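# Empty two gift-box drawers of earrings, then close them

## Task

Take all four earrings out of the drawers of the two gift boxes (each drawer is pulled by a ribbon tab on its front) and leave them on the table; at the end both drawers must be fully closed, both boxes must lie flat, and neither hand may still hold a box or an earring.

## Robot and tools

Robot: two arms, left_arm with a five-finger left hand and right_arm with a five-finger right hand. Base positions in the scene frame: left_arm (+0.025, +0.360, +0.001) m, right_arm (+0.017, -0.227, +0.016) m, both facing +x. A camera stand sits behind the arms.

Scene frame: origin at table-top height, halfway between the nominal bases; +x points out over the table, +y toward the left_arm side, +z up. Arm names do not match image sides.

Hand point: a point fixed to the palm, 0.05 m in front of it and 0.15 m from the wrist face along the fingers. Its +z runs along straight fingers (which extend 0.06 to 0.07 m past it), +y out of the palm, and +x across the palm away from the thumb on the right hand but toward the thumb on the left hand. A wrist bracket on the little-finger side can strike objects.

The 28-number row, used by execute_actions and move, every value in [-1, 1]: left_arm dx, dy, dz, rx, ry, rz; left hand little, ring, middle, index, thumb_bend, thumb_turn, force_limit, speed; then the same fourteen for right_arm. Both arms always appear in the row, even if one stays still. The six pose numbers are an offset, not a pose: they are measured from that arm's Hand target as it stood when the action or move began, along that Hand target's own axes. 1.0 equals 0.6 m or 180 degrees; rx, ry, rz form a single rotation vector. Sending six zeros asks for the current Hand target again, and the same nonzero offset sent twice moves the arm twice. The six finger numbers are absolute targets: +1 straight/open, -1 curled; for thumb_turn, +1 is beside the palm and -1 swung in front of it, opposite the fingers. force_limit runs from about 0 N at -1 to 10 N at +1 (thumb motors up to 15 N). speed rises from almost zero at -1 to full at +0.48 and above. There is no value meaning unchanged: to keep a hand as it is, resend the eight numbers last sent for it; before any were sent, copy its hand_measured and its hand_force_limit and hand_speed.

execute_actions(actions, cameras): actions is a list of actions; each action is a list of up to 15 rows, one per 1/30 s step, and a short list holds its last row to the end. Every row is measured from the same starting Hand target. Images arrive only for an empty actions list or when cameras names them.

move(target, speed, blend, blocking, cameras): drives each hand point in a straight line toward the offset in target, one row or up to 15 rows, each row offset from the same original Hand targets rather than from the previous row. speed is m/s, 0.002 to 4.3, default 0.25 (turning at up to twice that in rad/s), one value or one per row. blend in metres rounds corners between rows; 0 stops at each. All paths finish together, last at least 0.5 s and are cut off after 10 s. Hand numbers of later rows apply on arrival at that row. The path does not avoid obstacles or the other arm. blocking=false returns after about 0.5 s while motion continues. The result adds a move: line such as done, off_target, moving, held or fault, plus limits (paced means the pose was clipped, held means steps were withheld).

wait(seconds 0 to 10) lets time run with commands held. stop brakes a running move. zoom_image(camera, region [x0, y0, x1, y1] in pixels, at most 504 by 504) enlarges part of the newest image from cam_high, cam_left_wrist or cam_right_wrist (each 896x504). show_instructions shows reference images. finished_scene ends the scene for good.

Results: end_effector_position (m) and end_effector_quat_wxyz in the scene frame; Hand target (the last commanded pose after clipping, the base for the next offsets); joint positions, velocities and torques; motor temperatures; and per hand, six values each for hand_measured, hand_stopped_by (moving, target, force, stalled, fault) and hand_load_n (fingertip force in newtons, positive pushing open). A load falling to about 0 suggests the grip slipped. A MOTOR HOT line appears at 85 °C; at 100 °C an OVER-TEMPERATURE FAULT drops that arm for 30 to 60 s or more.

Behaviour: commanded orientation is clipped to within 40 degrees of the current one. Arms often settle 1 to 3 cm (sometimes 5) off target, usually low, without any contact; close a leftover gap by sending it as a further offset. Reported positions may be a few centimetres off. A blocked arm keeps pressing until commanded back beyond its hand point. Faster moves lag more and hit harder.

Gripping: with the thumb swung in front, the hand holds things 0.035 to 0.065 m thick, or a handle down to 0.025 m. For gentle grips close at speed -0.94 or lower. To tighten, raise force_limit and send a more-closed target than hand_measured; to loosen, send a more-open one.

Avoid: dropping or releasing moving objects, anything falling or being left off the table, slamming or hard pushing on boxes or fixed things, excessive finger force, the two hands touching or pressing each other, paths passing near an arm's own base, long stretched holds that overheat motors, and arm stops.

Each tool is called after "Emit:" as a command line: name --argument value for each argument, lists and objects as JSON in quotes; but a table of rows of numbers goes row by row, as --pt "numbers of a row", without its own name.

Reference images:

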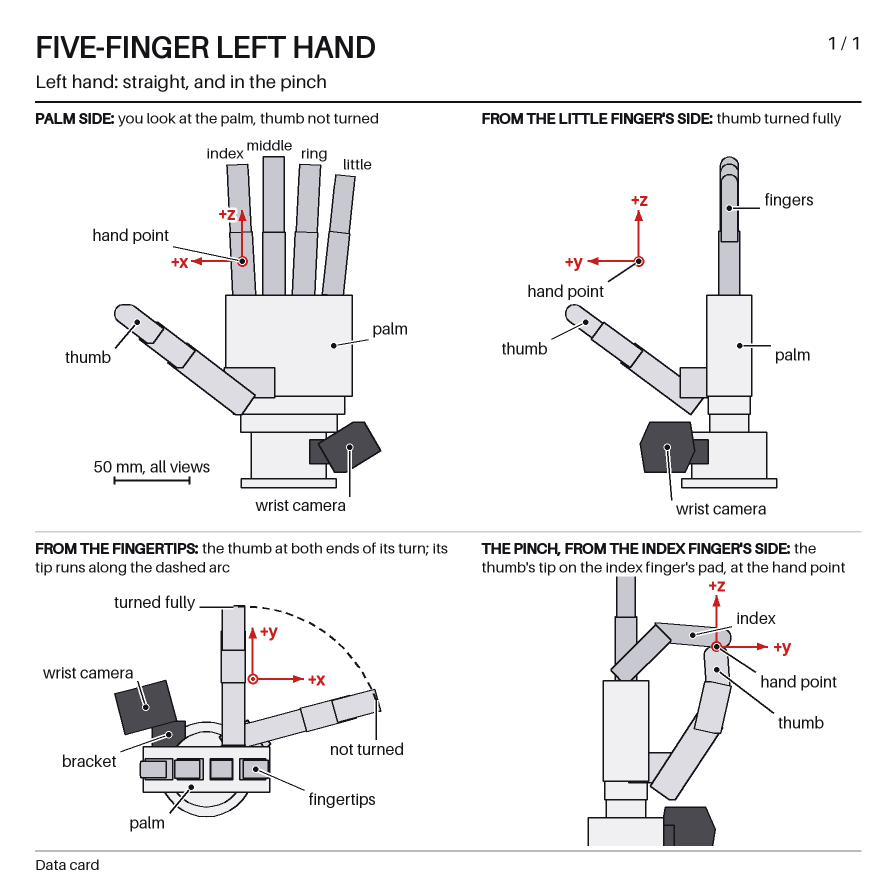

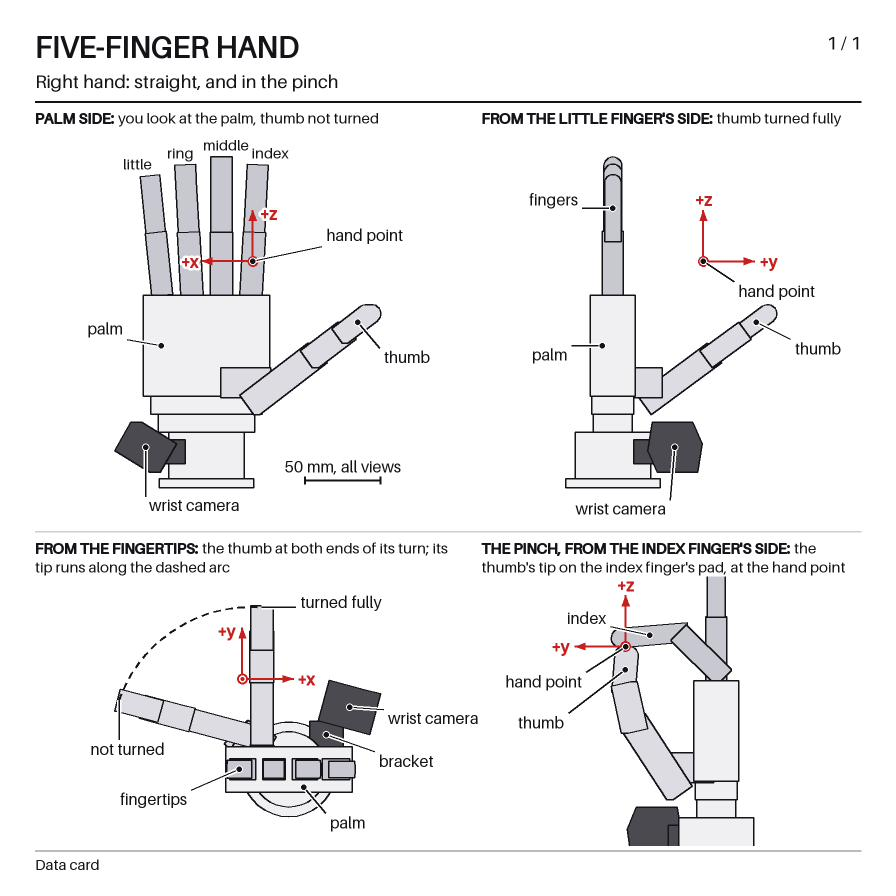

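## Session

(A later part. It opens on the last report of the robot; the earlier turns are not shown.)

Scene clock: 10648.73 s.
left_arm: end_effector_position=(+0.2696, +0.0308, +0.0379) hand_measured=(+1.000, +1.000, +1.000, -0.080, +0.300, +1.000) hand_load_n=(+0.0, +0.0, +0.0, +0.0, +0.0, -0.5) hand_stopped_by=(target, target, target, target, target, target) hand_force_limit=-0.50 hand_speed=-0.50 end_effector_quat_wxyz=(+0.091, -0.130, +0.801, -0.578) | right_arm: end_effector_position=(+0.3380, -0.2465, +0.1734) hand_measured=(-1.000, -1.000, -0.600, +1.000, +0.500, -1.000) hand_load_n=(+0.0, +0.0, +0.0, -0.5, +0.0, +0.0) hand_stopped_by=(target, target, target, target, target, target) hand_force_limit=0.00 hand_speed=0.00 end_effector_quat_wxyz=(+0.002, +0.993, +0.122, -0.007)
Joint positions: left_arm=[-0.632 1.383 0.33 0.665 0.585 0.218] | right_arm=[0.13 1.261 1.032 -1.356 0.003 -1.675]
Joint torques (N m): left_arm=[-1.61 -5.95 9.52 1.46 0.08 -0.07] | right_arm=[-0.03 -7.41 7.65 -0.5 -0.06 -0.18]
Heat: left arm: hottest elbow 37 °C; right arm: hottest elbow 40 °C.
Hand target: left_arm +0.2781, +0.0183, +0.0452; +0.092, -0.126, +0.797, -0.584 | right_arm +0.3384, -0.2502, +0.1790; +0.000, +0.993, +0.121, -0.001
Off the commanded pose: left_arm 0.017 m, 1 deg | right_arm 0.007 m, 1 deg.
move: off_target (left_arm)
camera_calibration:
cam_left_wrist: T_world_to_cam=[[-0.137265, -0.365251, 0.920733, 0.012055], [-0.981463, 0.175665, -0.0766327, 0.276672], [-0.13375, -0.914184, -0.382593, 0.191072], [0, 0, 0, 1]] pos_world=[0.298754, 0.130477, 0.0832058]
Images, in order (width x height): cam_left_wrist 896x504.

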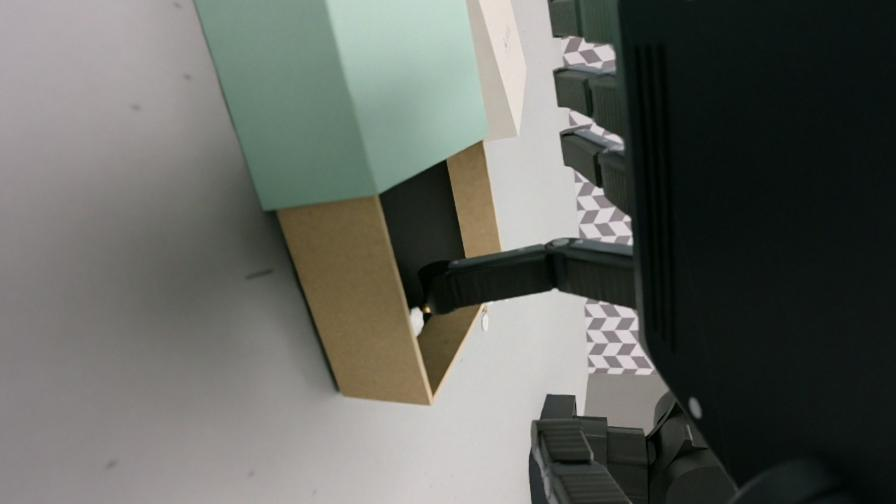

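Emit:
move --target '[0,-0.028,-0.009,0,0,0,1,1,1,-0.08,0.3,1,-0.5,-0.5,0,0,0,0,0,0,-1,-1,-0.6,1,0.5,-1,0,0]' --speed 0.05 --cameras '["cam_left_wrist"]'

Emit:
zoom_image --camera "cam_left_wrist" --region '[350, 180, 530, 400]'

Scene clock: 10667.10 s.
left_arm: end_effector_position=(+0.2688, +0.0312, +0.0477) hand_measured=(+1.000, +1.000, +1.000, -0.080, +0.300, +1.000) hand_load_n=(+0.0, +0.0, +0.0, +0.0, +0.0, -0.5) hand_stopped_by=(target, target, target, target, target, target) hand_force_limit=-0.50 hand_speed=-0.50 end_effector_quat_wxyz=(+0.087, -0.134, +0.803, -0.574) | right_arm: end_effector_position=(+0.3380, -0.2465, +0.1734) hand_measured=(-1.000, -1.000, -0.600, +1.000, +0.500, -1.000) hand_load_n=(+0.0, +0.0, +0.0, +0.0, +0.0, +0.0) hand_stopped_by=(target, target, target, target, target, target) hand_force_limit=0.00 hand_speed=0.00 end_effector_quat_wxyz=(+0.002, +0.993, +0.122, -0.007)
Joint positions: left_arm=[-0.632 1.331 0.343 0.584 0.585 0.216] | right_arm=[0.13 1.261 1.032 -1.356 0.003 -1.675]
Joint torques (N m): left_arm=[-2.02 -7.36 10.02 1.07 0.1 -0.02] | right_arm=[-0.09 -7.36 7.66 -0.47 -0.06 -0.18]
Heat: left arm: hottest elbow 38 °C; right arm: hottest elbow 40 °C.
Hand target: left_arm +0.2781, +0.0184, +0.0630; +0.092, -0.126, +0.797, -0.584 | right_arm +0.3384, -0.2502, +0.1790; +0.000, +0.993, +0.121, -0.001
Off the commanded pose: left_arm 0.022 m, 2 deg | right_arm 0.007 m, 1 deg.
move: off_target (left_arm)
camera_calibration:
cam_left_wrist: T_world_to_cam=[[-0.12471, -0.372685, 0.91954, 0.000017823], [-0.982494, 0.175653, -0.0620565, 0.27618], [-0.138392, -0.911182, -0.388067, 0.196543], [0, 0, 0, 1]] pos_world=[0.298547, 0.130582, 0.0933943]
Images, in order (width x height): cam_left_wrist 896x504.

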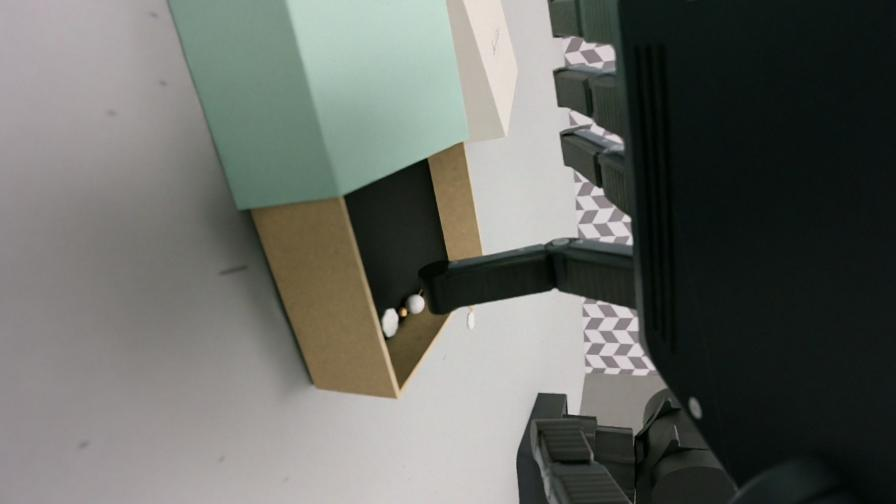

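Scaled by 2.291 from the camera's 896x504 image, which has a finer 1280x720 frame.

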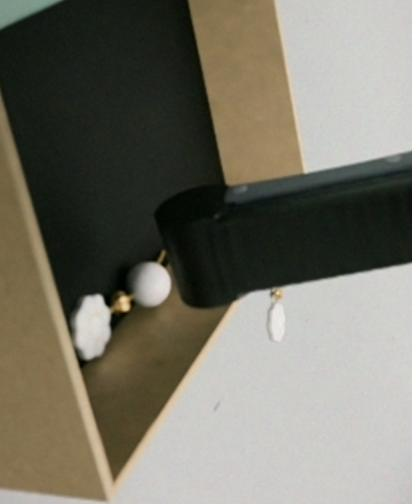

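Emit:
move --target '[0.0281,0.0284,-0.0568,0,0,0,1,1,1,-0.08,0.3,1,-0.5,-0.5,0,0,0,0,0,0,-1,-1,-0.6,1,0.5,-1,0,0]' --speed 0.06

Scene clock: 10740.77 s.
left_arm: end_effector_position=(+0.2505, +0.0435, +0.0588) hand_measured=(+1.000, +1.000, +1.000, -0.080, +0.300, +1.000) hand_load_n=(+0.0, +0.0, -0.5, +0.0, +0.0, -0.5) hand_stopped_by=(target, target, target, target, target, target) hand_force_limit=-0.50 hand_speed=-0.50 end_effector_quat_wxyz=(+0.090, -0.123, +0.795, -0.587) | right_arm: end_effector_position=(+0.3380, -0.2465, +0.1734) hand_measured=(-1.000, -1.000, -0.600, +1.000, +0.500, -1.000) hand_load_n=(+0.0, +0.0, +0.0, +0.0, +0.0, +0.0) hand_stopped_by=(target, target, target, target, target, target) hand_force_limit=0.00 hand_speed=0.00 end_effector_quat_wxyz=(+0.002, +0.993, +0.122, -0.007)
Joint positions: left_arm=[-0.625 1.234 0.283 0.583 0.607 0.216] | right_arm=[0.13 1.261 1.032 -1.356 0.003 -1.675]
Joint torques (N m): left_arm=[-0.44 -6.36 6.22 1.2 0.32 0.15] | right_arm=[-0.03 -7.3 7.68 -0.46 -0.06 -0.17]
Heat: left arm: hottest elbow 38 °C; right arm: hottest elbow 40 °C.
Hand target: left_arm +0.2505, +0.0490, +0.0570; +0.092, -0.126, +0.797, -0.584 | right_arm +0.3384, -0.2502, +0.1790; +0.000, +0.993, +0.121, -0.001
Off the commanded pose: left_arm 0.006 m, 1 deg | right_arm 0.007 m, 1 deg.
move: done

Emit:
move --target '[-0.0219,0.0024,-0.0078,0,0,0,1,1,1,-0.08,0.3,1,-0.5,-0.5,0,0,0,0,0,0,-1,-1,-0.6,1,0.5,-1,0,0]' --speed 0.06

Scene clock: 10749.80 s.
left_arm: end_effector_position=(+0.2574, +0.0551, +0.0573) hand_measured=(+1.000, +1.000, +1.000, -0.080, +0.300, +1.000) hand_load_n=(+0.0, +0.0, +0.0, +0.0, +0.0, +0.0) hand_stopped_by=(target, target, target, target, target, target) hand_force_limit=-0.50 hand_speed=-0.50 end_effector_quat_wxyz=(+0.089, -0.124, +0.796, -0.586) | right_arm: end_effector_position=(+0.3380, -0.2465, +0.1734) hand_measured=(-1.000, -1.000, -0.600, +1.000, +0.500, -1.000) hand_load_n=(+0.0, +0.0, +0.0, +0.0, +0.0, +0.0) hand_stopped_by=(target, target, target, target, target, target) hand_force_limit=0.00 hand_speed=0.00 end_effector_quat_wxyz=(+0.002, +0.993, +0.122, -0.007)
Joint positions: left_arm=[-0.572 1.234 0.283 0.565 0.657 0.239] | right_arm=[0.13 1.261 1.032 -1.356 0.003 -1.675]
Joint torques (N m): left_arm=[0.09 -5.25 7.45 1.13 0.36 0.11] | right_arm=[0.03 -7.41 7.68 -0.49 -0.06 -0.18]
Heat: left arm: hottest elbow 38 °C; right arm: hottest elbow 40 °C.
Hand target: left_arm +0.2615, +0.0578, +0.0570; +0.092, -0.126, +0.797, -0.584 | right_arm +0.3384, -0.2502, +0.1790; +0.000, +0.993, +0.121, -0.001
Off the commanded pose: left_arm 0.005 m, 0 deg | right_arm 0.007 m, 1 deg.
move: done

Emit:
move --target '[0.0089,-0.0120,0.0210,0,0,0,1,1,1,-0.08,0.3,1,-0.5,-0.5,0,0,0,0,0,0,-1,-1,-0.6,1,0.5,-1,0,0]' --speed 0.06

Scene clock: 10760.33 s.
left_arm: end_effector_position=(+0.2560, +0.0512, +0.0549) hand_measured=(+1.000, +1.000, +1.000, -0.080, +0.300, +1.000) hand_load_n=(+0.0, +0.0, +0.0, +0.0, +0.0, -0.5) hand_stopped_by=(target, target, target, target, target, target) hand_force_limit=-0.50 hand_speed=-0.50 end_effector_quat_wxyz=(+0.094, -0.128, +0.799, -0.581) | right_arm: end_effector_position=(+0.3380, -0.2465, +0.1734) hand_measured=(-1.000, -1.000, -0.600, +1.000, +0.500, -1.000) hand_load_n=(+0.5, +0.0, +0.0, +0.0, +0.0, +0.0) hand_stopped_by=(target, target, target, target, target, target) hand_force_limit=0.00 hand_speed=0.00 end_effector_quat_wxyz=(+0.002, +0.993, +0.122, -0.007)
Joint positions: left_arm=[-0.598 1.236 0.283 0.565 0.617 0.233] | right_arm=[0.13 1.261 1.032 -1.356 0.003 -1.675]
Joint torques (N m): left_arm=[-1.85 -4.54 9.2 1.46 0.11 -0.04] | right_arm=[-0.03 -7.3 7.65 -0.49 -0.06 -0.18]
Heat: left arm: hottest elbow 38 °C; right arm: hottest elbow 40 °C.
Hand target: left_arm +0.2607, +0.0426, +0.0600; +0.092, -0.126, +0.797, -0.584 | right_arm +0.3384, -0.2502, +0.1790; +0.000, +0.993, +0.121, -0.001
Off the commanded pose: left_arm 0.011 m, 1 deg | right_arm 0.007 m, 1 deg.
move: off_target (left_arm)

Emit:
move --target '[0,0.0064,0.0020,0,0,0,1,1,1,-0.08,0.3,1,-0.5,-0.5,0,0,0,0,0,0,-1,-1,-0.6,1,0.5,-1,0,0]' --speed 0.06 --cameras '["cam_left_wrist"]'

Emit:
zoom_image --camera "cam_left_wrist" --region '[350, 180, 530, 400]'

Scene clock: 10772.80 s.
left_arm: end_effector_position=(+0.2555, +0.0515, +0.0500) hand_measured=(+1.000, +1.000, +1.000, -0.080, +0.300, +1.000) hand_load_n=(+0.0, +0.0, +0.0, +0.0, +0.0, +0.0) hand_stopped_by=(target, target, target, target, target, target) hand_force_limit=-0.50 hand_speed=-0.50 end_effector_quat_wxyz=(+0.090, -0.131, +0.801, -0.577) | right_arm: end_effector_position=(+0.3380, -0.2465, +0.1734) hand_measured=(-1.000, -1.000, -0.600, +1.000, +0.500, -1.000) hand_load_n=(+0.0, +0.0, +0.5, +0.0, +0.0, +0.5) hand_stopped_by=(target, target, target, target, target, target) hand_force_limit=0.00 hand_speed=0.00 end_effector_quat_wxyz=(+0.002, +0.993, +0.122, -0.007)
Joint positions: left_arm=[-0.598 1.253 0.283 0.571 0.617 0.232] | right_arm=[0.13 1.261 1.032 -1.356 0.003 -1.675]
Joint torques (N m): left_arm=[-1.79 -4.66 8.8 1.95 0.11 -0.02] | right_arm=[-0.09 -7.36 7.64 -0.47 -0.06 -0.18]
Heat: left arm: hottest elbow 38 °C; right arm: hottest elbow 40 °C.
Hand target: left_arm +0.2607, +0.0426, +0.0559; +0.092, -0.126, +0.797, -0.584 | right_arm +0.3384, -0.2502, +0.1790; +0.000, +0.993, +0.121, -0.001
Off the commanded pose: left_arm 0.012 m, 1 deg | right_arm 0.007 m, 1 deg.
move: off_target (left_arm)
camera_calibration:
cam_left_wrist: T_world_to_cam=[[-0.134122, -0.365868, 0.920952, 0.00583606], [-0.981746, 0.17553, -0.0732425, 0.26009], [-0.134858, -0.913964, -0.382731, 0.213023], [0, 0, 0, 1]] pos_world=[0.284853, 0.151177, 0.0952056]
Images, in order (width x height): cam_left_wrist 896x504.

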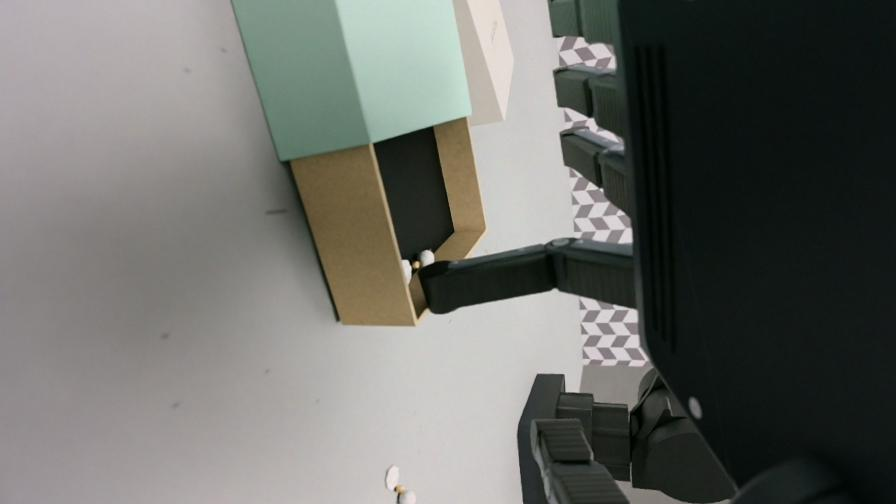

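Scaled by 2.291 from the camera's 896x504 image, which has a finer 1280x720 frame.

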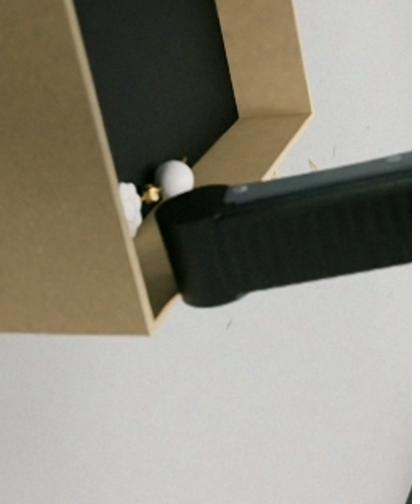

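Emit:
move --target '[-0.0085,-0.0019,0.0060,0,0,0,1,1,1,-0.08,0.3,1,-0.5,-0.5,0,0,0,0,0,0,-1,-1,-0.6,1,0.5,-1,0,0]' --speed 0.06

Scene clock: 10792.00 s.
left_arm: end_effector_position=(+0.2544, +0.0522, +0.0446) hand_measured=(+1.000, +1.000, +1.000, -0.080, +0.300, +1.000) hand_load_n=(+0.0, +0.0, +0.0, +0.0, +0.0, +0.0) hand_stopped_by=(target, target, target, target, target, target) hand_force_limit=-0.50 hand_speed=-0.50 end_effector_quat_wxyz=(+0.086, -0.135, +0.804, -0.573) | right_arm: end_effector_position=(+0.3380, -0.2465, +0.1734) hand_measured=(-1.000, -1.000, -0.600, +1.000, +0.500, -1.000) hand_load_n=(+0.0, +0.0, +0.0, +0.0, +0.0, +0.0) hand_stopped_by=(target, target, target, target, target, target) hand_force_limit=0.00 hand_speed=0.00 end_effector_quat_wxyz=(+0.002, +0.993, +0.122, -0.007)
Joint positions: left_arm=[-0.598 1.269 0.283 0.571 0.617 0.232] | right_arm=[0.13 1.261 1.032 -1.356 0.003 -1.675]
Joint torques (N m): left_arm=[-1.14 -4.66 10.07 2.03 0.35 -0.01] | right_arm=[0.03 -7.3 7.66 -0.47 -0.06 -0.18]
Heat: left arm: hottest elbow 38 °C; right arm: hottest elbow 40 °C.
Hand target: left_arm +0.2668, +0.0406, +0.0560; +0.092, -0.126, +0.797, -0.584 | right_arm +0.3384, -0.2502, +0.1790; +0.000, +0.993, +0.121, -0.001
Off the commanded pose: left_arm 0.020 m, 2 deg | right_arm 0.007 m, 1 deg.
move: off_target (left_arm)

Emit:
move --target '[-0.0042,-0.0172,-0.0020,0,0,0,1,1,1,-0.08,0.3,1,-0.5,-0.5,0,0,0,0,0,0,-1,-1,-0.6,1,0.5,-1,0,0]' --speed 0.06 --cameras '["cam_left_wrist"]'

Emit:
zoom_image --camera "cam_left_wrist" --region '[350, 180, 530, 400]'

Scene clock: 10799.83 s.
left_arm: end_effector_position=(+0.2572, +0.0499, +0.0498) hand_measured=(+1.000, +1.000, +1.000, -0.080, +0.300, +1.000) hand_load_n=(+0.0, +0.0, +0.0, +0.0, +0.0, +0.0) hand_stopped_by=(target, target, target, target, target, target) hand_force_limit=-0.50 hand_speed=-0.50 end_effector_quat_wxyz=(+0.084, -0.134, +0.804, -0.573) | right_arm: end_effector_position=(+0.3380, -0.2465, +0.1734) hand_measured=(-1.000, -1.000, -0.600, +1.000, +0.500, -1.000) hand_load_n=(+0.0, +0.0, +0.0, +0.0, +0.0, +0.0) hand_stopped_by=(target, target, target, target, target, target) hand_force_limit=0.00 hand_speed=0.00 end_effector_quat_wxyz=(+0.002, +0.993, +0.122, -0.007)
Joint positions: left_arm=[-0.598 1.257 0.299 0.542 0.62 0.232] | right_arm=[0.13 1.261 1.032 -1.356 0.003 -1.675]
Joint torques (N m): left_arm=[-0.62 -5.95 10.37 1.24 0.35 0.01] | right_arm=[-0.09 -7.41 7.68 -0.49 -0.06 -0.19]
Heat: left arm: hottest elbow 39 °C; right arm: hottest elbow 40 °C.
Hand target: left_arm +0.2698, +0.0394, +0.0662; +0.092, -0.126, +0.797, -0.584 | right_arm +0.3384, -0.2502, +0.1790; +0.000, +0.993, +0.121, -0.001
Off the commanded pose: left_arm 0.023 m, 2 deg | right_arm 0.007 m, 1 deg.
move: off_target (left_arm)
camera_calibration:
cam_left_wrist: T_world_to_cam=[[-0.121045, -0.37358, 0.919666, 0.00266539], [-0.982323, 0.178353, -0.0568422, 0.261197], [-0.142791, -0.91029, -0.388565, 0.213858], [0, 0, 0, 1]] pos_world=[0.287439, 0.149083, 0.0954934]
Images, in order (width x height): cam_left_wrist 896x504.

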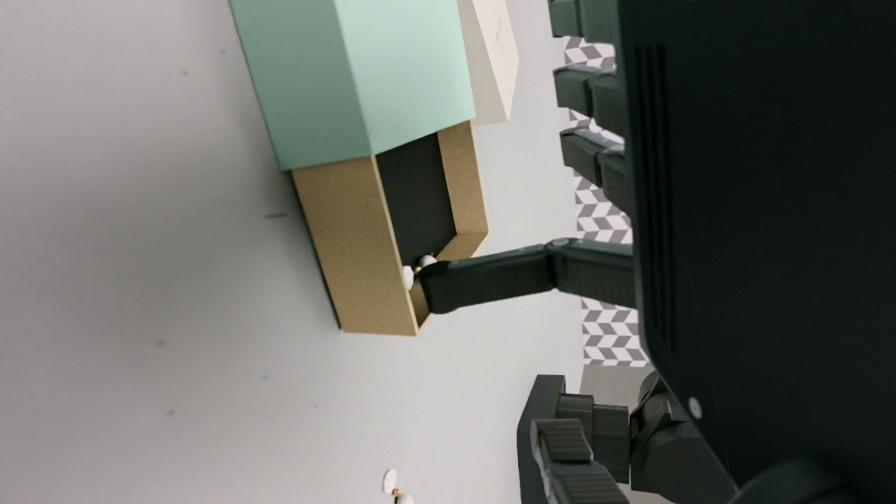

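Scaled by 2.291 from the camera's 896x504 image, which has a finer 1280x720 frame.

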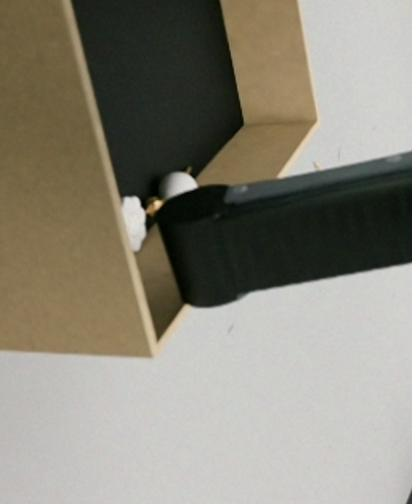

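Emit:
move --target '[0,0.0254,0.0080,0,0,0,1,1,1,-0.08,0.3,1,-0.5,-0.5,0,0,0,0,0,0,-1,-1,-0.6,1,0.5,-1,0,0]' --speed 0.06 --cameras '["cam_left_wrist"]'

Emit:
zoom_image --camera "cam_left_wrist" --region '[350, 180, 530, 400]'

Scene clock: 10814.47 s.
left_arm: end_effector_position=(+0.2612, +0.0470, +0.0435) hand_measured=(+1.000, +1.000, +1.000, -0.080, +0.300, +1.000) hand_load_n=(+0.0, +0.0, +0.0, +0.0, +0.0, +0.0) hand_stopped_by=(target, target, target, target, target, target) hand_force_limit=-0.50 hand_speed=-0.50 end_effector_quat_wxyz=(+0.087, -0.131, +0.802, -0.576) | right_arm: end_effector_position=(+0.3380, -0.2465, +0.1734) hand_measured=(-1.000, -1.000, -0.600, +1.000, +0.500, -1.000) hand_load_n=(+0.0, +0.0, +0.0, +0.0, +0.0, +0.0) hand_stopped_by=(target, target, target, target, target, target) hand_force_limit=0.00 hand_speed=0.00 end_effector_quat_wxyz=(+0.002, +0.993, +0.122, -0.007)
Joint positions: left_arm=[-0.598 1.308 0.299 0.604 0.62 0.232] | right_arm=[0.13 1.261 1.032 -1.356 0.003 -1.675]
Joint torques (N m): left_arm=[-1.2 -5.19 8.53 2.09 0.33 0.03] | right_arm=[-0.03 -7.36 7.68 -0.49 -0.06 -0.18]
Heat: left arm: hottest elbow 38 °C; right arm: hottest elbow 40 °C.
Hand target: left_arm +0.2698, +0.0394, +0.0503; +0.092, -0.126, +0.797, -0.584 | right_arm +0.3384, -0.2502, +0.1790; +0.000, +0.993, +0.121, -0.001
Off the commanded pose: left_arm 0.013 m, 1 deg | right_arm 0.007 m, 1 deg.
move: off_target (left_arm)
camera_calibration:
cam_left_wrist: T_world_to_cam=[[-0.130509, -0.366915, 0.921054, 0.00993582], [-0.981574, 0.178595, -0.0679388, 0.265554], [-0.139567, -0.91295, -0.383463, 0.208402], [0, 0, 0, 1]] pos_world=[0.291044, 0.146479, 0.0888043]
Images, in order (width x height): cam_left_wrist 896x504.

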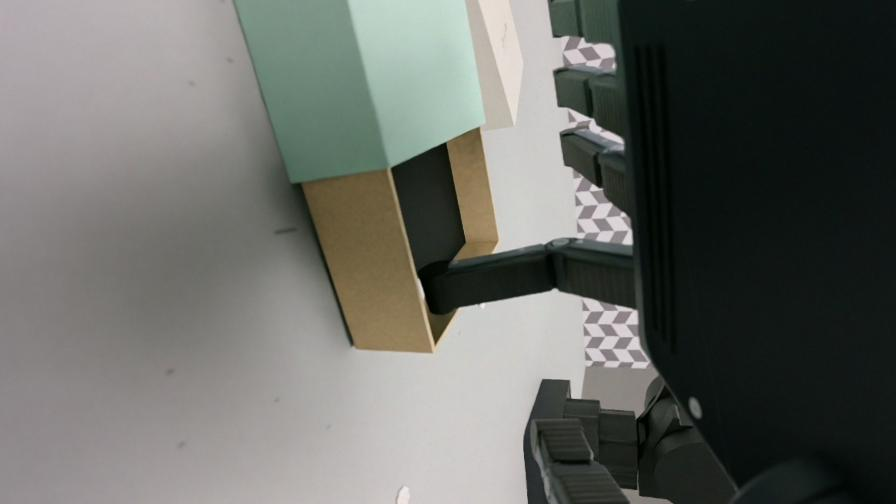

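Scaled by 2.291 from the camera's 896x504 image, which has a finer 1280x720 frame.

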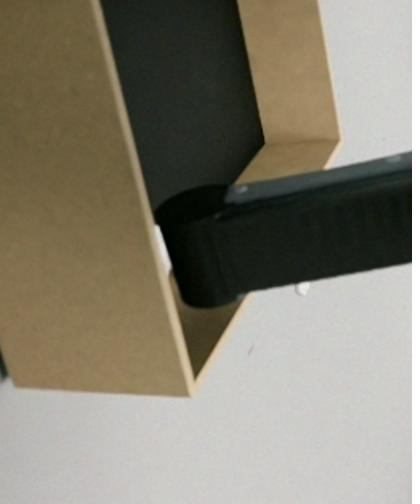

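Emit:
move --target '[0.0079,-0.0008,0.0026,0,0,0,1,1,1,-0.08,0.3,1,-0.5,-0.5,0,0,0,0,0,0,-1,-1,-0.6,1,0.5,-1,0,0]' --speed 0.06

Scene clock: 10858.07 s.
left_arm: end_effector_position=(+0.2612, +0.0451, +0.0442) hand_measured=(+1.000, +1.000, +1.000, -0.080, +0.300, +1.000) hand_load_n=(+0.0, +0.0, +0.0, +0.0, +0.0, -0.5) hand_stopped_by=(target, target, target, target, target, target) hand_force_limit=-0.50 hand_speed=-0.50 end_effector_quat_wxyz=(+0.090, -0.131, +0.801, -0.577) | right_arm: end_effector_position=(+0.3380, -0.2465, +0.1734) hand_measured=(-1.000, -1.000, -0.600, +1.000, +0.500, -1.000) hand_load_n=(+0.0, +0.0, +0.0, +0.0, +0.0, +0.0) hand_stopped_by=(target, target, target, target, target, target) hand_force_limit=0.00 hand_speed=0.00 end_effector_quat_wxyz=(+0.002, +0.993, +0.122, -0.007)
Joint positions: left_arm=[-0.606 1.308 0.299 0.611 0.61 0.23] | right_arm=[0.13 1.261 1.032 -1.356 0.003 -1.675]
Joint torques (N m): left_arm=[-1.44 -5.01 8.31 2.03 0.1 -0.05] | right_arm=[0.03 -7.36 7.68 -0.49 -0.07 -0.18]
Heat: left arm: hottest elbow 38 °C; right arm: hottest elbow 40 °C.
Hand target: left_arm +0.2658, +0.0364, +0.0503; +0.092, -0.126, +0.797, -0.584 | right_arm +0.3384, -0.2502, +0.1790; +0.000, +0.993, +0.121, -0.001
Off the commanded pose: left_arm 0.012 m, 1 deg | right_arm 0.007 m, 1 deg.
move: off_target (left_arm)

Emit:
move --target '[0.0093,-0.0030,-0.0268,0,0,0,1,1,1,-0.08,0.3,1,-0.5,-0.5,0,0,0,0,0,0,-1,-1,-0.6,1,0.5,-1,0,0]' --speed 0.06

Scene clock: 10870.40 s.
left_arm: end_effector_position=(+0.2583, +0.0455, +0.0580) hand_measured=(+1.000, +1.000, +1.000, -0.080, +0.300, +1.000) hand_load_n=(+0.0, +0.0, +0.0, +0.0, +0.0, +0.0) hand_stopped_by=(target, target, target, target, target, target) hand_force_limit=-0.50 hand_speed=-0.50 end_effector_quat_wxyz=(+0.094, -0.123, +0.796, -0.585) | right_arm: end_effector_position=(+0.3380, -0.2465, +0.1734) hand_measured=(-1.000, -1.000, -0.600, +1.000, +0.500, -1.000) hand_load_n=(+0.0, +0.5, +0.0, +0.0, +0.0, +0.0) hand_stopped_by=(target, target, target, target, target, target) hand_force_limit=0.00 hand_speed=0.00 end_effector_quat_wxyz=(+0.002, +0.993, +0.122, -0.007)
Joint positions: left_arm=[-0.606 1.249 0.294 0.583 0.618 0.229] | right_arm=[0.13 1.261 1.032 -1.356 0.003 -1.675]
Joint torques (N m): left_arm=[-0.56 -6.24 6.31 1.21 0.33 0.03] | right_arm=[-0.03 -7.36 7.65 -0.51 -0.06 -0.18]
Heat: left arm: hottest elbow 37 °C; right arm: hottest elbow 40 °C.
Hand target: left_arm +0.2558, +0.0488, +0.0568; +0.092, -0.126, +0.797, -0.584 | right_arm +0.3384, -0.2502, +0.1790; +0.000, +0.993, +0.121, -0.001
Off the commanded pose: left_arm 0.004 m, 0 deg | right_arm 0.007 m, 1 deg.
move: done

Emit:
move --target '[-0.0015,0.0060,-0.0080,0,0,0,1,1,1,-0.08,0.3,1,-0.5,-0.5,0,0,0,0,0,0,-1,-1,-0.6,1,0.5,-1,0,0]' --speed 0.06

Scene clock: 10876.47 s.
left_arm: end_effector_position=(+0.2548, +0.0493, +0.0562) hand_measured=(+1.000, +1.000, +1.000, -0.080, +0.300, +1.000) hand_load_n=(-0.5, +0.0, +0.0, +0.0, +0.0, +0.0) hand_stopped_by=(target, target, target, target, target, target) hand_force_limit=-0.50 hand_speed=-0.50 end_effector_quat_wxyz=(+0.090, -0.123, +0.796, -0.586) | right_arm: end_effector_position=(+0.3380, -0.2465, +0.1734) hand_measured=(-1.000, -1.000, -0.600, +1.000, +0.500, -1.000) hand_load_n=(+0.0, +0.0, +0.0, +0.0, +0.0, +0.0) hand_stopped_by=(target, target, target, target, target, target) hand_force_limit=0.00 hand_speed=0.00 end_effector_quat_wxyz=(+0.002, +0.993, +0.122, -0.007)
Joint positions: left_arm=[-0.597 1.245 0.283 0.583 0.634 0.229] | right_arm=[0.13 1.261 1.032 -1.356 0.003 -1.675]
Joint torques (N m): left_arm=[-0.03 -5.83 6.32 1.2 0.3 0.14] | right_arm=[-0.09 -7.3 7.65 -0.47 -0.06 -0.18]
Heat: left arm: hottest elbow 37 °C; right arm: hottest elbow 40 °C.
Hand target: left_arm +0.2551, +0.0544, +0.0549; +0.092, -0.126, +0.797, -0.584 | right_arm +0.3384, -0.2502, +0.1790; +0.000, +0.993, +0.121, -0.001
Off the commanded pose: left_arm 0.005 m, 0 deg | right_arm 0.007 m, 1 deg.
move: done

Emit:
move --target '[-0.0108,-0.0037,0.0172,0,0,0,1,1,1,-0.08,0.3,1,-0.5,-0.5,0,0,0,0,0,0,-1,-1,-0.6,1,0.5,-1,0,0]' --speed 0.06

Scene clock: 10885.87 s.
left_arm: end_effector_position=(+0.2534, +0.0502, +0.0490) hand_measured=(+1.000, +1.000, +1.000, -0.080, +0.300, +1.000) hand_load_n=(+0.0, -0.5, +0.0, +0.5, +0.0, +0.0) hand_stopped_by=(target, target, target, target, target, target) hand_force_limit=-0.50 hand_speed=-0.50 end_effector_quat_wxyz=(+0.083, -0.128, +0.800, -0.580) | right_arm: end_effector_position=(+0.3380, -0.2465, +0.1734) hand_measured=(-1.000, -1.000, -0.600, +1.000, +0.500, -1.000) hand_load_n=(+0.0, +0.0, +0.0, +0.0, +0.0, +0.0) hand_stopped_by=(target, target, target, target, target, target) hand_force_limit=0.00 hand_speed=0.00 end_effector_quat_wxyz=(+0.002, +0.993, +0.122, -0.007)
Joint positions: left_arm=[-0.597 1.266 0.283 0.583 0.634 0.229] | right_arm=[0.13 1.261 1.032 -1.356 0.003 -1.675]
Joint torques (N m): left_arm=[-0.5 -5.36 8.68 1.77 0.16 0.08] | right_arm=[-0.09 -7.3 7.64 -0.47 -0.07 -0.18]
Heat: left arm: hottest elbow 37 °C; right arm: hottest elbow 40 °C.
Hand target: left_arm +0.2645, +0.0465, +0.0539; +0.092, -0.126, +0.797, -0.584 | right_arm +0.3384, -0.2502, +0.1790; +0.000, +0.993, +0.121, -0.001
Off the commanded pose: left_arm 0.013 m, 1 deg | right_arm 0.007 m, 1 deg.
move: off_target (left_arm)

Emit:
move --target '[-0.0179,-0.0060,-0.0070,0,0,0,1,1,1,-0.08,0.3,1,-0.5,-0.5,0,0,0,0,0,0,-1,-1,-0.6,1,0.5,-1,0,0]' --speed 0.06

Scene clock: 10893.27 s.
left_arm: end_effector_position=(+0.2563, +0.0576, +0.0473) hand_measured=(+1.000, +1.000, +1.000, -0.080, +0.300, +1.000) hand_load_n=(+0.0, +0.0, +0.0, +0.0, +0.0, +0.0) hand_stopped_by=(target, target, target, target, target, target) hand_force_limit=-0.50 hand_speed=-0.50 end_effector_quat_wxyz=(+0.078, -0.131, +0.802, -0.578) | right_arm: end_effector_position=(+0.3380, -0.2465, +0.1734) hand_measured=(-1.000, -1.000, -0.600, +1.000, +0.500, -1.000) hand_load_n=(+0.0, +0.0, +0.0, +0.0, +0.0, +0.0) hand_stopped_by=(target, target, target, target, target, target) hand_force_limit=0.00 hand_speed=0.00 end_effector_quat_wxyz=(+0.002, +0.993, +0.122, -0.007)
Joint positions: left_arm=[-0.564 1.266 0.285 0.562 0.667 0.241] | right_arm=[0.13 1.261 1.032 -1.356 0.003 -1.675]
Joint torques (N m): left_arm=[0.09 -5.77 10.11 1.02 0.32 0.18] | right_arm=[-0.03 -7.36 7.65 -0.47 -0.07 -0.18]
Heat: left arm: hottest elbow 38 °C; right arm: hottest elbow 40 °C.
Hand target: left_arm +0.2737, +0.0526, +0.0585; +0.092, -0.126, +0.797, -0.584 | right_arm +0.3384, -0.2502, +0.1790; +0.000, +0.993, +0.121, -0.001
Off the commanded pose: left_arm 0.021 m, 2 deg | right_arm 0.007 m, 1 deg.
move: off_target (left_arm)

Emit:
move --target '[-0.0054,-0.0127,0.0125,0,0,0,1,1,1,-0.08,0.3,1,-0.5,-0.5,0,0,0,0,0,0,-1,-1,-0.6,1,0.5,-1,0,0]' --speed 0.06 --cameras '["cam_left_wrist"]'

Emit:
zoom_image --camera "cam_left_wrist" --region '[350, 180, 530, 400]'

Scene clock: 10906.90 s.
left_arm: end_effector_position=(+0.2658, +0.0529, +0.0542) hand_measured=(+1.000, +1.000, +1.000, -0.080, +0.300, +1.000) hand_load_n=(+0.0, +0.0, +0.0, +0.0, +0.5, +0.0) hand_stopped_by=(target, target, target, target, target, target) hand_force_limit=-0.50 hand_speed=-0.50 end_effector_quat_wxyz=(+0.084, -0.131, +0.800, -0.579) | right_arm: end_effector_position=(+0.3380, -0.2465, +0.1734) hand_measured=(-1.000, -1.000, -0.600, +1.000, +0.500, -1.000) hand_load_n=(+0.0, +0.0, +0.0, +0.0, +0.0, +0.0) hand_stopped_by=(target, target, target, target, target, target) hand_force_limit=0.00 hand_speed=0.00 end_effector_quat_wxyz=(+0.002, +0.993, +0.122, -0.007)
Joint positions: left_arm=[-0.564 1.266 0.311 0.546 0.66 0.241] | right_arm=[0.13 1.261 1.032 -1.356 0.003 -1.675]
Joint torques (N m): left_arm=[-0.97 -5.25 10.55 1.13 0.12 0.09] | right_arm=[-0.09 -7.3 7.65 -0.47 -0.06 -0.18]
Heat: left arm: hottest elbow 38 °C; right arm: hottest elbow 40 °C.
Hand target: left_arm +0.2797, +0.0446, +0.0635; +0.092, -0.126, +0.797, -0.584 | right_arm +0.3384, -0.2502, +0.1790; +0.000, +0.993, +0.121, -0.001
Off the commanded pose: left_arm 0.019 m, 1 deg | right_arm 0.007 m, 1 deg.
move: off_target (left_arm)
camera_calibration:
cam_left_wrist: T_world_to_cam=[[-0.128743, -0.359232, 0.924326, 0.00179013], [-0.980967, 0.182757, -0.0656056, 0.269179], [-0.145359, -0.915179, -0.375923, 0.219769], [0, 0, 0, 1]] pos_world=[0.296232, 0.152576, 0.0986211]
Images, in order (width x height): cam_left_wrist 896x504.

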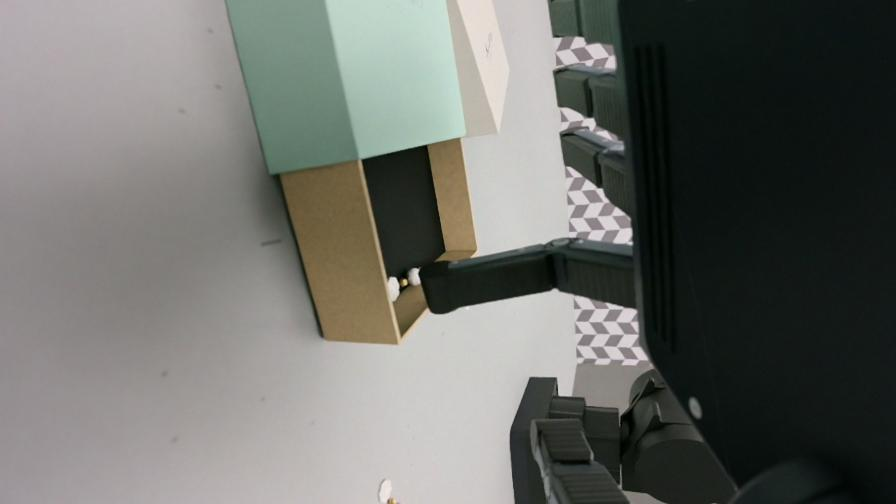

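Scaled by 2.291 from the camera's 896x504 image, which has a finer 1280x720 frame.

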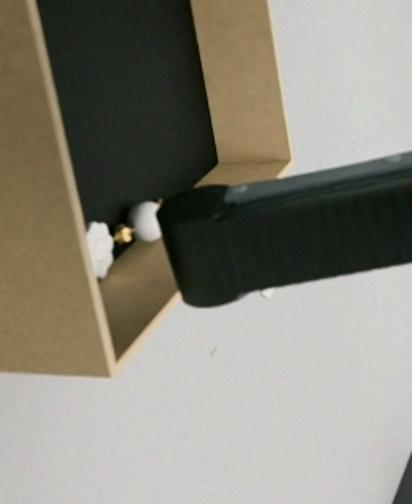

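Emit:
move --target '[0.0030,0.0160,0.0030,0,0,0,1,1,1,-0.08,0.3,1,-0.5,-0.5,0,0,0,0,0,0,-1,-1,-0.6,1,0.5,-1,0,0]' --speed 0.06

Scene clock: 10931.07 s.
left_arm: end_effector_position=(+0.2675, +0.0523, +0.0475) hand_measured=(+1.000, +1.000, +1.000, -0.080, +0.300, +1.000) hand_load_n=(+0.0, +0.0, +0.0, -0.5, +0.0, +0.0) hand_stopped_by=(target, target, target, target, target, target) hand_force_limit=-0.50 hand_speed=-0.50 end_effector_quat_wxyz=(+0.083, -0.133, +0.801, -0.578) | right_arm: end_effector_position=(+0.3380, -0.2465, +0.1734) hand_measured=(-1.000, -1.000, -0.600, +1.000, +0.500, -1.000) hand_load_n=(+0.0, +0.0, +0.0, +0.0, +0.0, +0.0) hand_stopped_by=(target, target, target, target, target, target) hand_force_limit=0.00 hand_speed=0.00 end_effector_quat_wxyz=(+0.002, +0.993, +0.122, -0.007)
Joint positions: left_arm=[-0.564 1.298 0.311 0.574 0.657 0.241] | right_arm=[0.13 1.261 1.032 -1.356 0.003 -1.675]
Joint torques (N m): left_arm=[-0.67 -4.89 8.9 2.09 0.15 0.07] | right_arm=[-0.03 -7.36 7.66 -0.47 -0.06 -0.18]
Heat: left arm: hottest elbow 39 °C; right arm: hottest elbow 40 °C.
Hand target: left_arm +0.2777, +0.0452, +0.0539; +0.093, -0.126, +0.797, -0.584 | right_arm +0.3384, -0.2502, +0.1790; +0.000, +0.993, +0.121, -0.001
Off the commanded pose: left_arm 0.014 m, 2 deg | right_arm 0.007 m, 1 deg.
move: off_target (left_arm)

Emit:
move --target '[0.0037,0.0205,0.0016,0,0,0,1,1,1,-0.08,0.3,1,-0.5,-0.5,0,0,0,0,0,0,-1,-1,-0.6,1,0.5,-1,0,0]' --speed 0.06 --cameras '["cam_left_wrist"]'

Emit:
zoom_image --camera "cam_left_wrist" --region '[350, 180, 530, 400]'

Scene clock: 10937.63 s.
left_arm: end_effector_position=(+0.2722, +0.0493, +0.0426) hand_measured=(+1.000, +1.000, +1.000, -0.080, +0.300, +1.000) hand_load_n=(+0.0, +0.0, +0.0, +0.0, +0.0, +0.0) hand_stopped_by=(target, target, target, target, target, target) hand_force_limit=-0.50 hand_speed=-0.50 end_effector_quat_wxyz=(+0.089, -0.129, +0.797, -0.583) | right_arm: end_effector_position=(+0.3380, -0.2465, +0.1734) hand_measured=(-1.000, -1.000, -0.600, +1.000, +0.500, -1.000) hand_load_n=(+0.0, +0.5, +0.0, +0.0, +0.0, +0.0) hand_stopped_by=(target, target, target, target, target, target) hand_force_limit=0.00 hand_speed=0.00 end_effector_quat_wxyz=(+0.002, +0.993, +0.122, -0.007)
Joint positions: left_arm=[-0.564 1.345 0.311 0.639 0.657 0.241] | right_arm=[0.13 1.261 1.032 -1.356 0.003 -1.675]
Joint torques (N m): left_arm=[-1.08 -5.54 6.99 1.92 0.12 0.11] | right_arm=[-0.03 -7.3 7.64 -0.47 -0.05 -0.18]
Heat: left arm: hottest elbow 39 °C; right arm: hottest elbow 40 °C.
Hand target: left_arm +0.2747, +0.0471, +0.0419; +0.093, -0.126, +0.797, -0.584 | right_arm +0.3384, -0.2502, +0.1790; +0.000, +0.993, +0.121, -0.001
Off the commanded pose: left_arm 0.003 m, 1 deg | right_arm 0.007 m, 1 deg.
move: done
camera_calibration:
cam_left_wrist: T_world_to_cam=[[-0.13907, -0.353729, 0.924952, 0.0145939], [-0.980587, 0.179571, -0.0787616, 0.275993], [-0.138234, -0.917949, -0.371835, 0.21109], [0, 0, 0, 1]] pos_world=[0.301844, 0.149372, 0.0867296]
Images, in order (width x height): cam_left_wrist 896x504.

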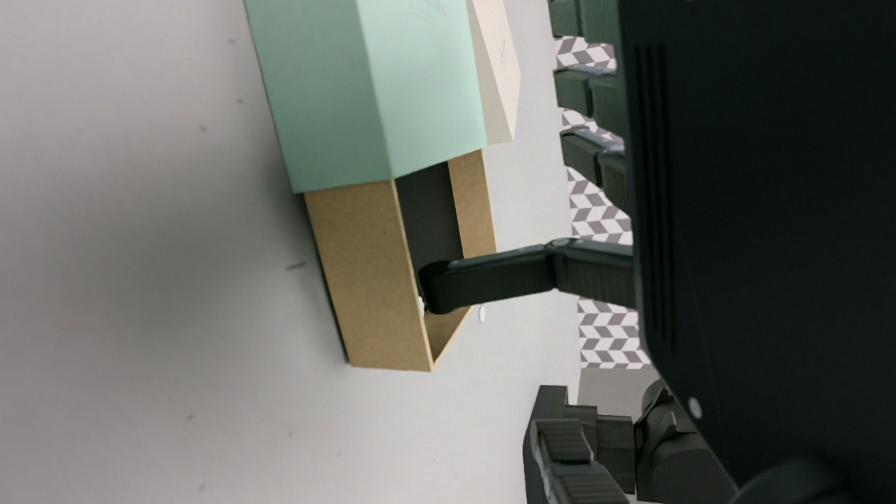

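Scaled by 2.291 from the camera's 896x504 image, which has a finer 1280x720 frame.

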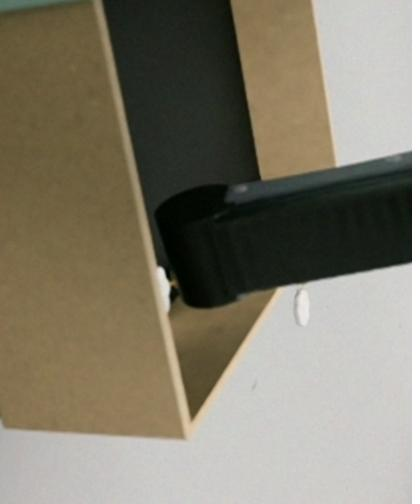

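Emit:
move --target '[0.0000,-0.0191,-0.0060,0.0098,0,0,1,1,1,-0.08,0.3,1,-0.5,-0.5,0,0,0,0,0,0,-1,-1,-0.6,1,0.5,-1,0,0]' --speed 0.06

Scene clock: 10968.30 s.
left_arm: end_effector_position=(+0.2723, +0.0474, +0.0480) hand_measured=(+1.000, +1.000, +1.000, -0.080, +0.300, +1.000) hand_load_n=(+0.0, +0.0, +0.0, -0.5, +0.0, +0.0) hand_stopped_by=(target, target, target, target, target, target) hand_force_limit=-0.50 hand_speed=-0.50 end_effector_quat_wxyz=(+0.090, -0.125, +0.793, -0.589) | right_arm: end_effector_position=(+0.3380, -0.2465, +0.1734) hand_measured=(-1.000, -1.000, -0.600, +1.000, +0.500, -1.000) hand_load_n=(+0.0, +0.0, +0.0, +0.0, +0.0, +0.0) hand_stopped_by=(target, target, target, target, target, target) hand_force_limit=0.00 hand_speed=0.00 end_effector_quat_wxyz=(+0.002, +0.993, +0.122, -0.007)
Joint positions: left_arm=[-0.564 1.337 0.311 0.65 0.665 0.234] | right_arm=[0.13 1.261 1.032 -1.356 0.003 -1.675]
Joint torques (N m): left_arm=[-0.21 -7 6.42 1.96 0.33 -0.06] | right_arm=[-0.03 -7.3 7.65 -0.47 -0.06 -0.18]
Heat: left arm: hottest elbow 38 °C; right arm: hottest elbow 40 °C.
Hand target: left_arm +0.2747, +0.0471, +0.0538; +0.094, -0.124, +0.788, -0.596 | right_arm +0.3384, -0.2502, +0.1790; +0.000, +0.993, +0.121, -0.001
Off the commanded pose: left_arm 0.006 m, 1 deg | right_arm 0.007 m, 1 deg.
move: done

Emit:
move --target '[0.0214,0.0075,-0.0204,-0.0098,0,0,1,1,1,-0.08,0.3,1,-0.5,-0.5,0,0,0,0,0,0,-1,-1,-0.6,1,0.5,-1,0,0]' --speed 0.06

Scene clock: 10999.80 s.
left_arm: end_effector_position=(+0.2639, +0.0550, +0.0546) hand_measured=(+1.000, +1.000, +1.000, -0.080, +0.300, +1.000) hand_load_n=(-0.5, +0.0, +0.0, +0.0, +0.0, +0.0) hand_stopped_by=(target, target, target, target, target, target) hand_force_limit=-0.50 hand_speed=-0.50 end_effector_quat_wxyz=(+0.094, -0.130, +0.794, -0.586) | right_arm: end_effector_position=(+0.3380, -0.2465, +0.1734) hand_measured=(-1.000, -1.000, -0.600, +1.000, +0.500, -1.000) hand_load_n=(+0.0, +0.0, +0.0, +0.0, +0.0, +0.0) hand_stopped_by=(target, target, target, target, target, target) hand_force_limit=0.00 hand_speed=0.00 end_effector_quat_wxyz=(+0.002, +0.993, +0.122, -0.007)
Joint positions: left_arm=[-0.564 1.262 0.287 0.595 0.651 0.234] | right_arm=[0.13 1.261 1.032 -1.356 0.003 -1.675]
Joint torques (N m): left_arm=[-1.2 -6.53 6.15 1.21 0.1 0.14] | right_arm=[-0.03 -7.36 7.66 -0.47 -0.07 -0.18]
Heat: left arm: hottest elbow 37 °C; right arm: hottest elbow 40 °C.
Hand target: left_arm +0.2585, +0.0555, +0.0528; +0.092, -0.126, +0.797, -0.584 | right_arm +0.3384, -0.2502, +0.1790; +0.000, +0.993, +0.121, -0.001
Off the commanded pose: left_arm 0.006 m, 1 deg | right_arm 0.007 m, 1 deg.
move: done

Emit:
move --target '[0,0.0231,0.0073,0,0,0,1,1,1,-0.08,0.3,1,-0.5,-0.5,0,0,0,0,0,0,-1,-1,-0.6,1,0.5,-1,0,0]' --speed 0.06 --cameras '["cam_left_wrist"]'

Emit:
zoom_image --camera "cam_left_wrist" --region '[350, 180, 530, 400]'

Scene clock: 11009.07 s.
left_arm: end_effector_position=(+0.2627, +0.0560, +0.0434) hand_measured=(+1.000, +1.000, +1.000, -0.080, +0.300, +1.000) hand_load_n=(+0.0, +0.0, +0.0, +0.0, +0.0, -0.5) hand_stopped_by=(target, target, target, target, target, target) hand_force_limit=-0.50 hand_speed=-0.50 end_effector_quat_wxyz=(+0.094, -0.130, +0.795, -0.586) | right_arm: end_effector_position=(+0.3380, -0.2465, +0.1734) hand_measured=(-1.000, -1.000, -0.600, +1.000, +0.500, -1.000) hand_load_n=(+0.0, +0.0, +0.0, +0.0, +0.0, +0.0) hand_stopped_by=(target, target, target, target, target, target) hand_force_limit=0.00 hand_speed=0.00 end_effector_quat_wxyz=(+0.002, +0.993, +0.122, -0.007)
Joint positions: left_arm=[-0.564 1.311 0.274 0.655 0.651 0.236] | right_arm=[0.13 1.261 1.032 -1.356 0.003 -1.675]
Joint torques (N m): left_arm=[-1.79 -4.95 5.64 1.96 0.09 0.11] | right_arm=[-0.09 -7.3 7.65 -0.46 -0.06 -0.18]
Heat: left arm: hottest elbow 36 °C; right arm: hottest elbow 40 °C.
Hand target: left_arm +0.2585, +0.0555, +0.0383; +0.092, -0.126, +0.797, -0.584 | right_arm +0.3384, -0.2502, +0.1790; +0.000, +0.993, +0.121, -0.001
Off the commanded pose: left_arm 0.007 m, 1 deg | right_arm 0.007 m, 1 deg.
move: done
camera_calibration:
cam_left_wrist: T_world_to_cam=[[-0.143363, -0.348228, 0.926382, 0.0156576], [-0.981209, 0.17215, -0.0871363, 0.266519], [-0.129133, -0.921467, -0.366365, 0.213783], [0, 0, 0, 1]] pos_world=[0.291363, 0.156565, 0.0870413]
Images, in order (width x height): cam_left_wrist 896x504.

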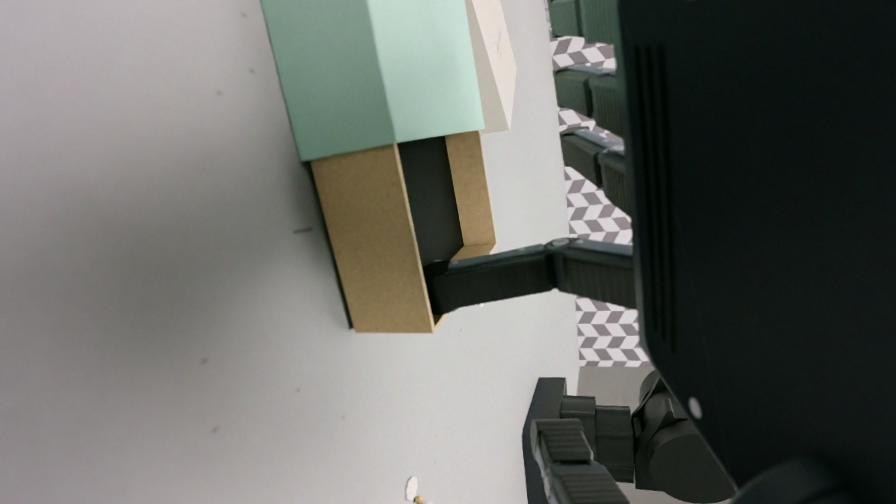

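Scaled by 2.291 from the camera's 896x504 image, which has a finer 1280x720 frame.

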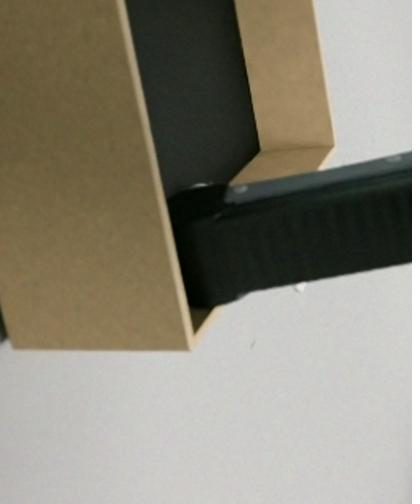

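Emit:
move --target '[-0.0168,-0.0056,0.0177,0,0,0,1,1,1,-0.08,0.3,1,-0.5,-0.5,0,0,0,0,0,0,-1,-1,-0.6,1,0.5,-1,0,0]' --speed 0.06

Scene clock: 11023.13 s.
left_arm: end_effector_position=(+0.2602, +0.0575, +0.0311) hand_measured=(+1.000, +1.000, +1.000, -0.080, +0.300, +1.000) hand_load_n=(+0.0, +0.0, +0.0, +0.0, +0.0, +0.0) hand_stopped_by=(target, target, target, target, target, target) hand_force_limit=-0.50 hand_speed=-0.50 end_effector_quat_wxyz=(+0.084, -0.137, +0.801, -0.576) | right_arm: end_effector_position=(+0.3380, -0.2465, +0.1734) hand_measured=(-1.000, -1.000, -0.600, +1.000, +0.500, -1.000) hand_load_n=(+0.0, +0.0, +0.0, +0.0, +0.0, +0.0) hand_stopped_by=(target, target, target, target, target, target) hand_force_limit=0.00 hand_speed=0.00 end_effector_quat_wxyz=(+0.002, +0.993, +0.122, -0.007)
Joint positions: left_arm=[-0.564 1.35 0.274 0.66 0.651 0.236] | right_arm=[0.13 1.261 1.032 -1.356 0.003 -1.675]
Joint torques (N m): left_arm=[-1.38 -5.3 8.83 1.83 0.25 0.15] | right_arm=[-0.09 -7.36 7.62 -0.47 -0.06 -0.18]
Heat: left arm: hottest elbow 36 °C; right arm: hottest elbow 40 °C.
Hand target: left_arm +0.2715, +0.0480, +0.0383; +0.093, -0.126, +0.797, -0.584 | right_arm +0.3384, -0.2502, +0.1790; +0.000, +0.993, +0.121, -0.001
Off the commanded pose: left_arm 0.016 m, 2 deg | right_arm 0.007 m, 1 deg.
move: off_target (left_arm)

Emit:
move --target '[0.0000,-0.0127,-0.0040,0,0,0,1,1,1,-0.08,0.3,1,-0.5,-0.5,0,0,0,0,0,0,-1,-1,-0.6,1,0.5,-1,0,0]' --speed 0.06 --cameras '["cam_left_wrist"]'

Emit:
zoom_image --camera "cam_left_wrist" --region '[350, 180, 530, 400]'

Scene clock: 11033.70 s.
left_arm: end_effector_position=(+0.2598, +0.0578, +0.0334) hand_measured=(+1.000, +1.000, +1.000, -0.080, +0.300, +1.000) hand_load_n=(+0.0, +0.0, +0.0, +0.0, +0.0, +0.0) hand_stopped_by=(target, target, target, target, target, target) hand_force_limit=-0.50 hand_speed=-0.50 end_effector_quat_wxyz=(+0.082, -0.138, +0.802, -0.575) | right_arm: end_effector_position=(+0.3380, -0.2465, +0.1734) hand_measured=(-1.000, -1.000, -0.600, +1.000, +0.500, -1.000) hand_load_n=(+0.0, +0.0, +0.0, +0.0, +0.0, +0.0) hand_stopped_by=(target, target, target, target, target, target) hand_force_limit=0.00 hand_speed=0.00 end_effector_quat_wxyz=(+0.002, +0.993, +0.122, -0.007)
Joint positions: left_arm=[-0.564 1.334 0.277 0.638 0.651 0.236] | right_arm=[0.13 1.261 1.032 -1.356 0.003 -1.675]
Joint torques (N m): left_arm=[-1.61 -6.42 9.11 1.05 0.22 0.11] | right_arm=[-0.03 -7.3 7.62 -0.49 -0.06 -0.19]
Heat: left arm: hottest elbow 36 °C; right arm: hottest elbow 40 °C.
Hand target: left_arm +0.2715, +0.0480, +0.0463; +0.093, -0.126, +0.797, -0.584 | right_arm +0.3384, -0.2502, +0.1790; +0.000, +0.993, +0.121, -0.001
Off the commanded pose: left_arm 0.020 m, 2 deg | right_arm 0.007 m, 1 deg.
move: off_target (left_arm)
camera_calibration:
cam_left_wrist: T_world_to_cam=[[-0.113857, -0.36713, 0.923175, 0.0186133], [-0.983422, 0.173643, -0.0522331, 0.26178], [-0.141127, -0.913818, -0.380815, 0.214594], [0, 0, 0, 1]] pos_world=[0.289844, 0.157477, 0.0782108]
Images, in order (width x height): cam_left_wrist 896x504.

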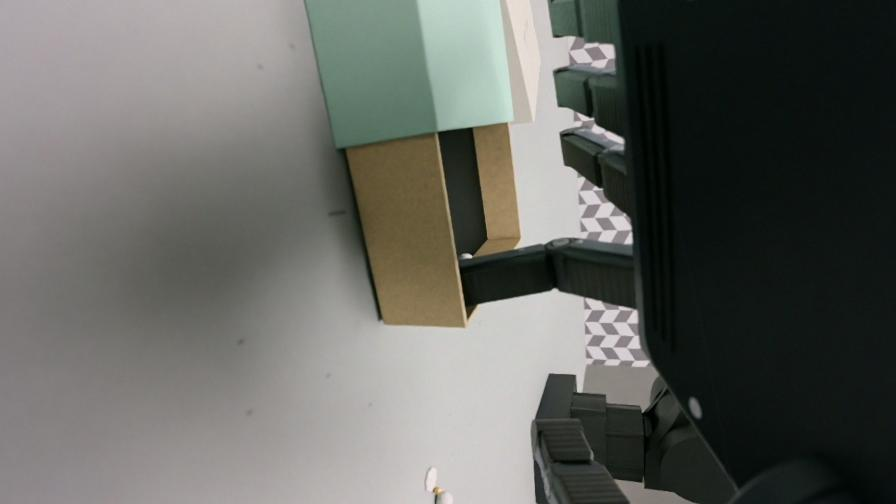

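Scaled by 2.291 from the camera's 896x504 image, which has a finer 1280x720 frame.

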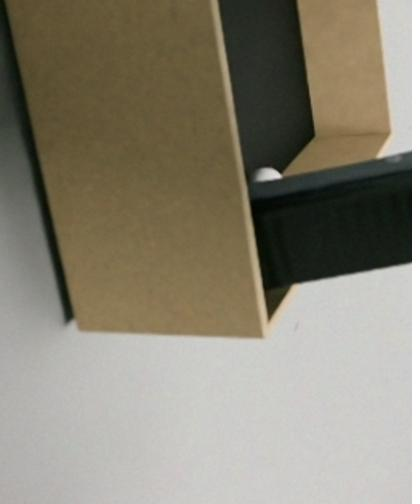

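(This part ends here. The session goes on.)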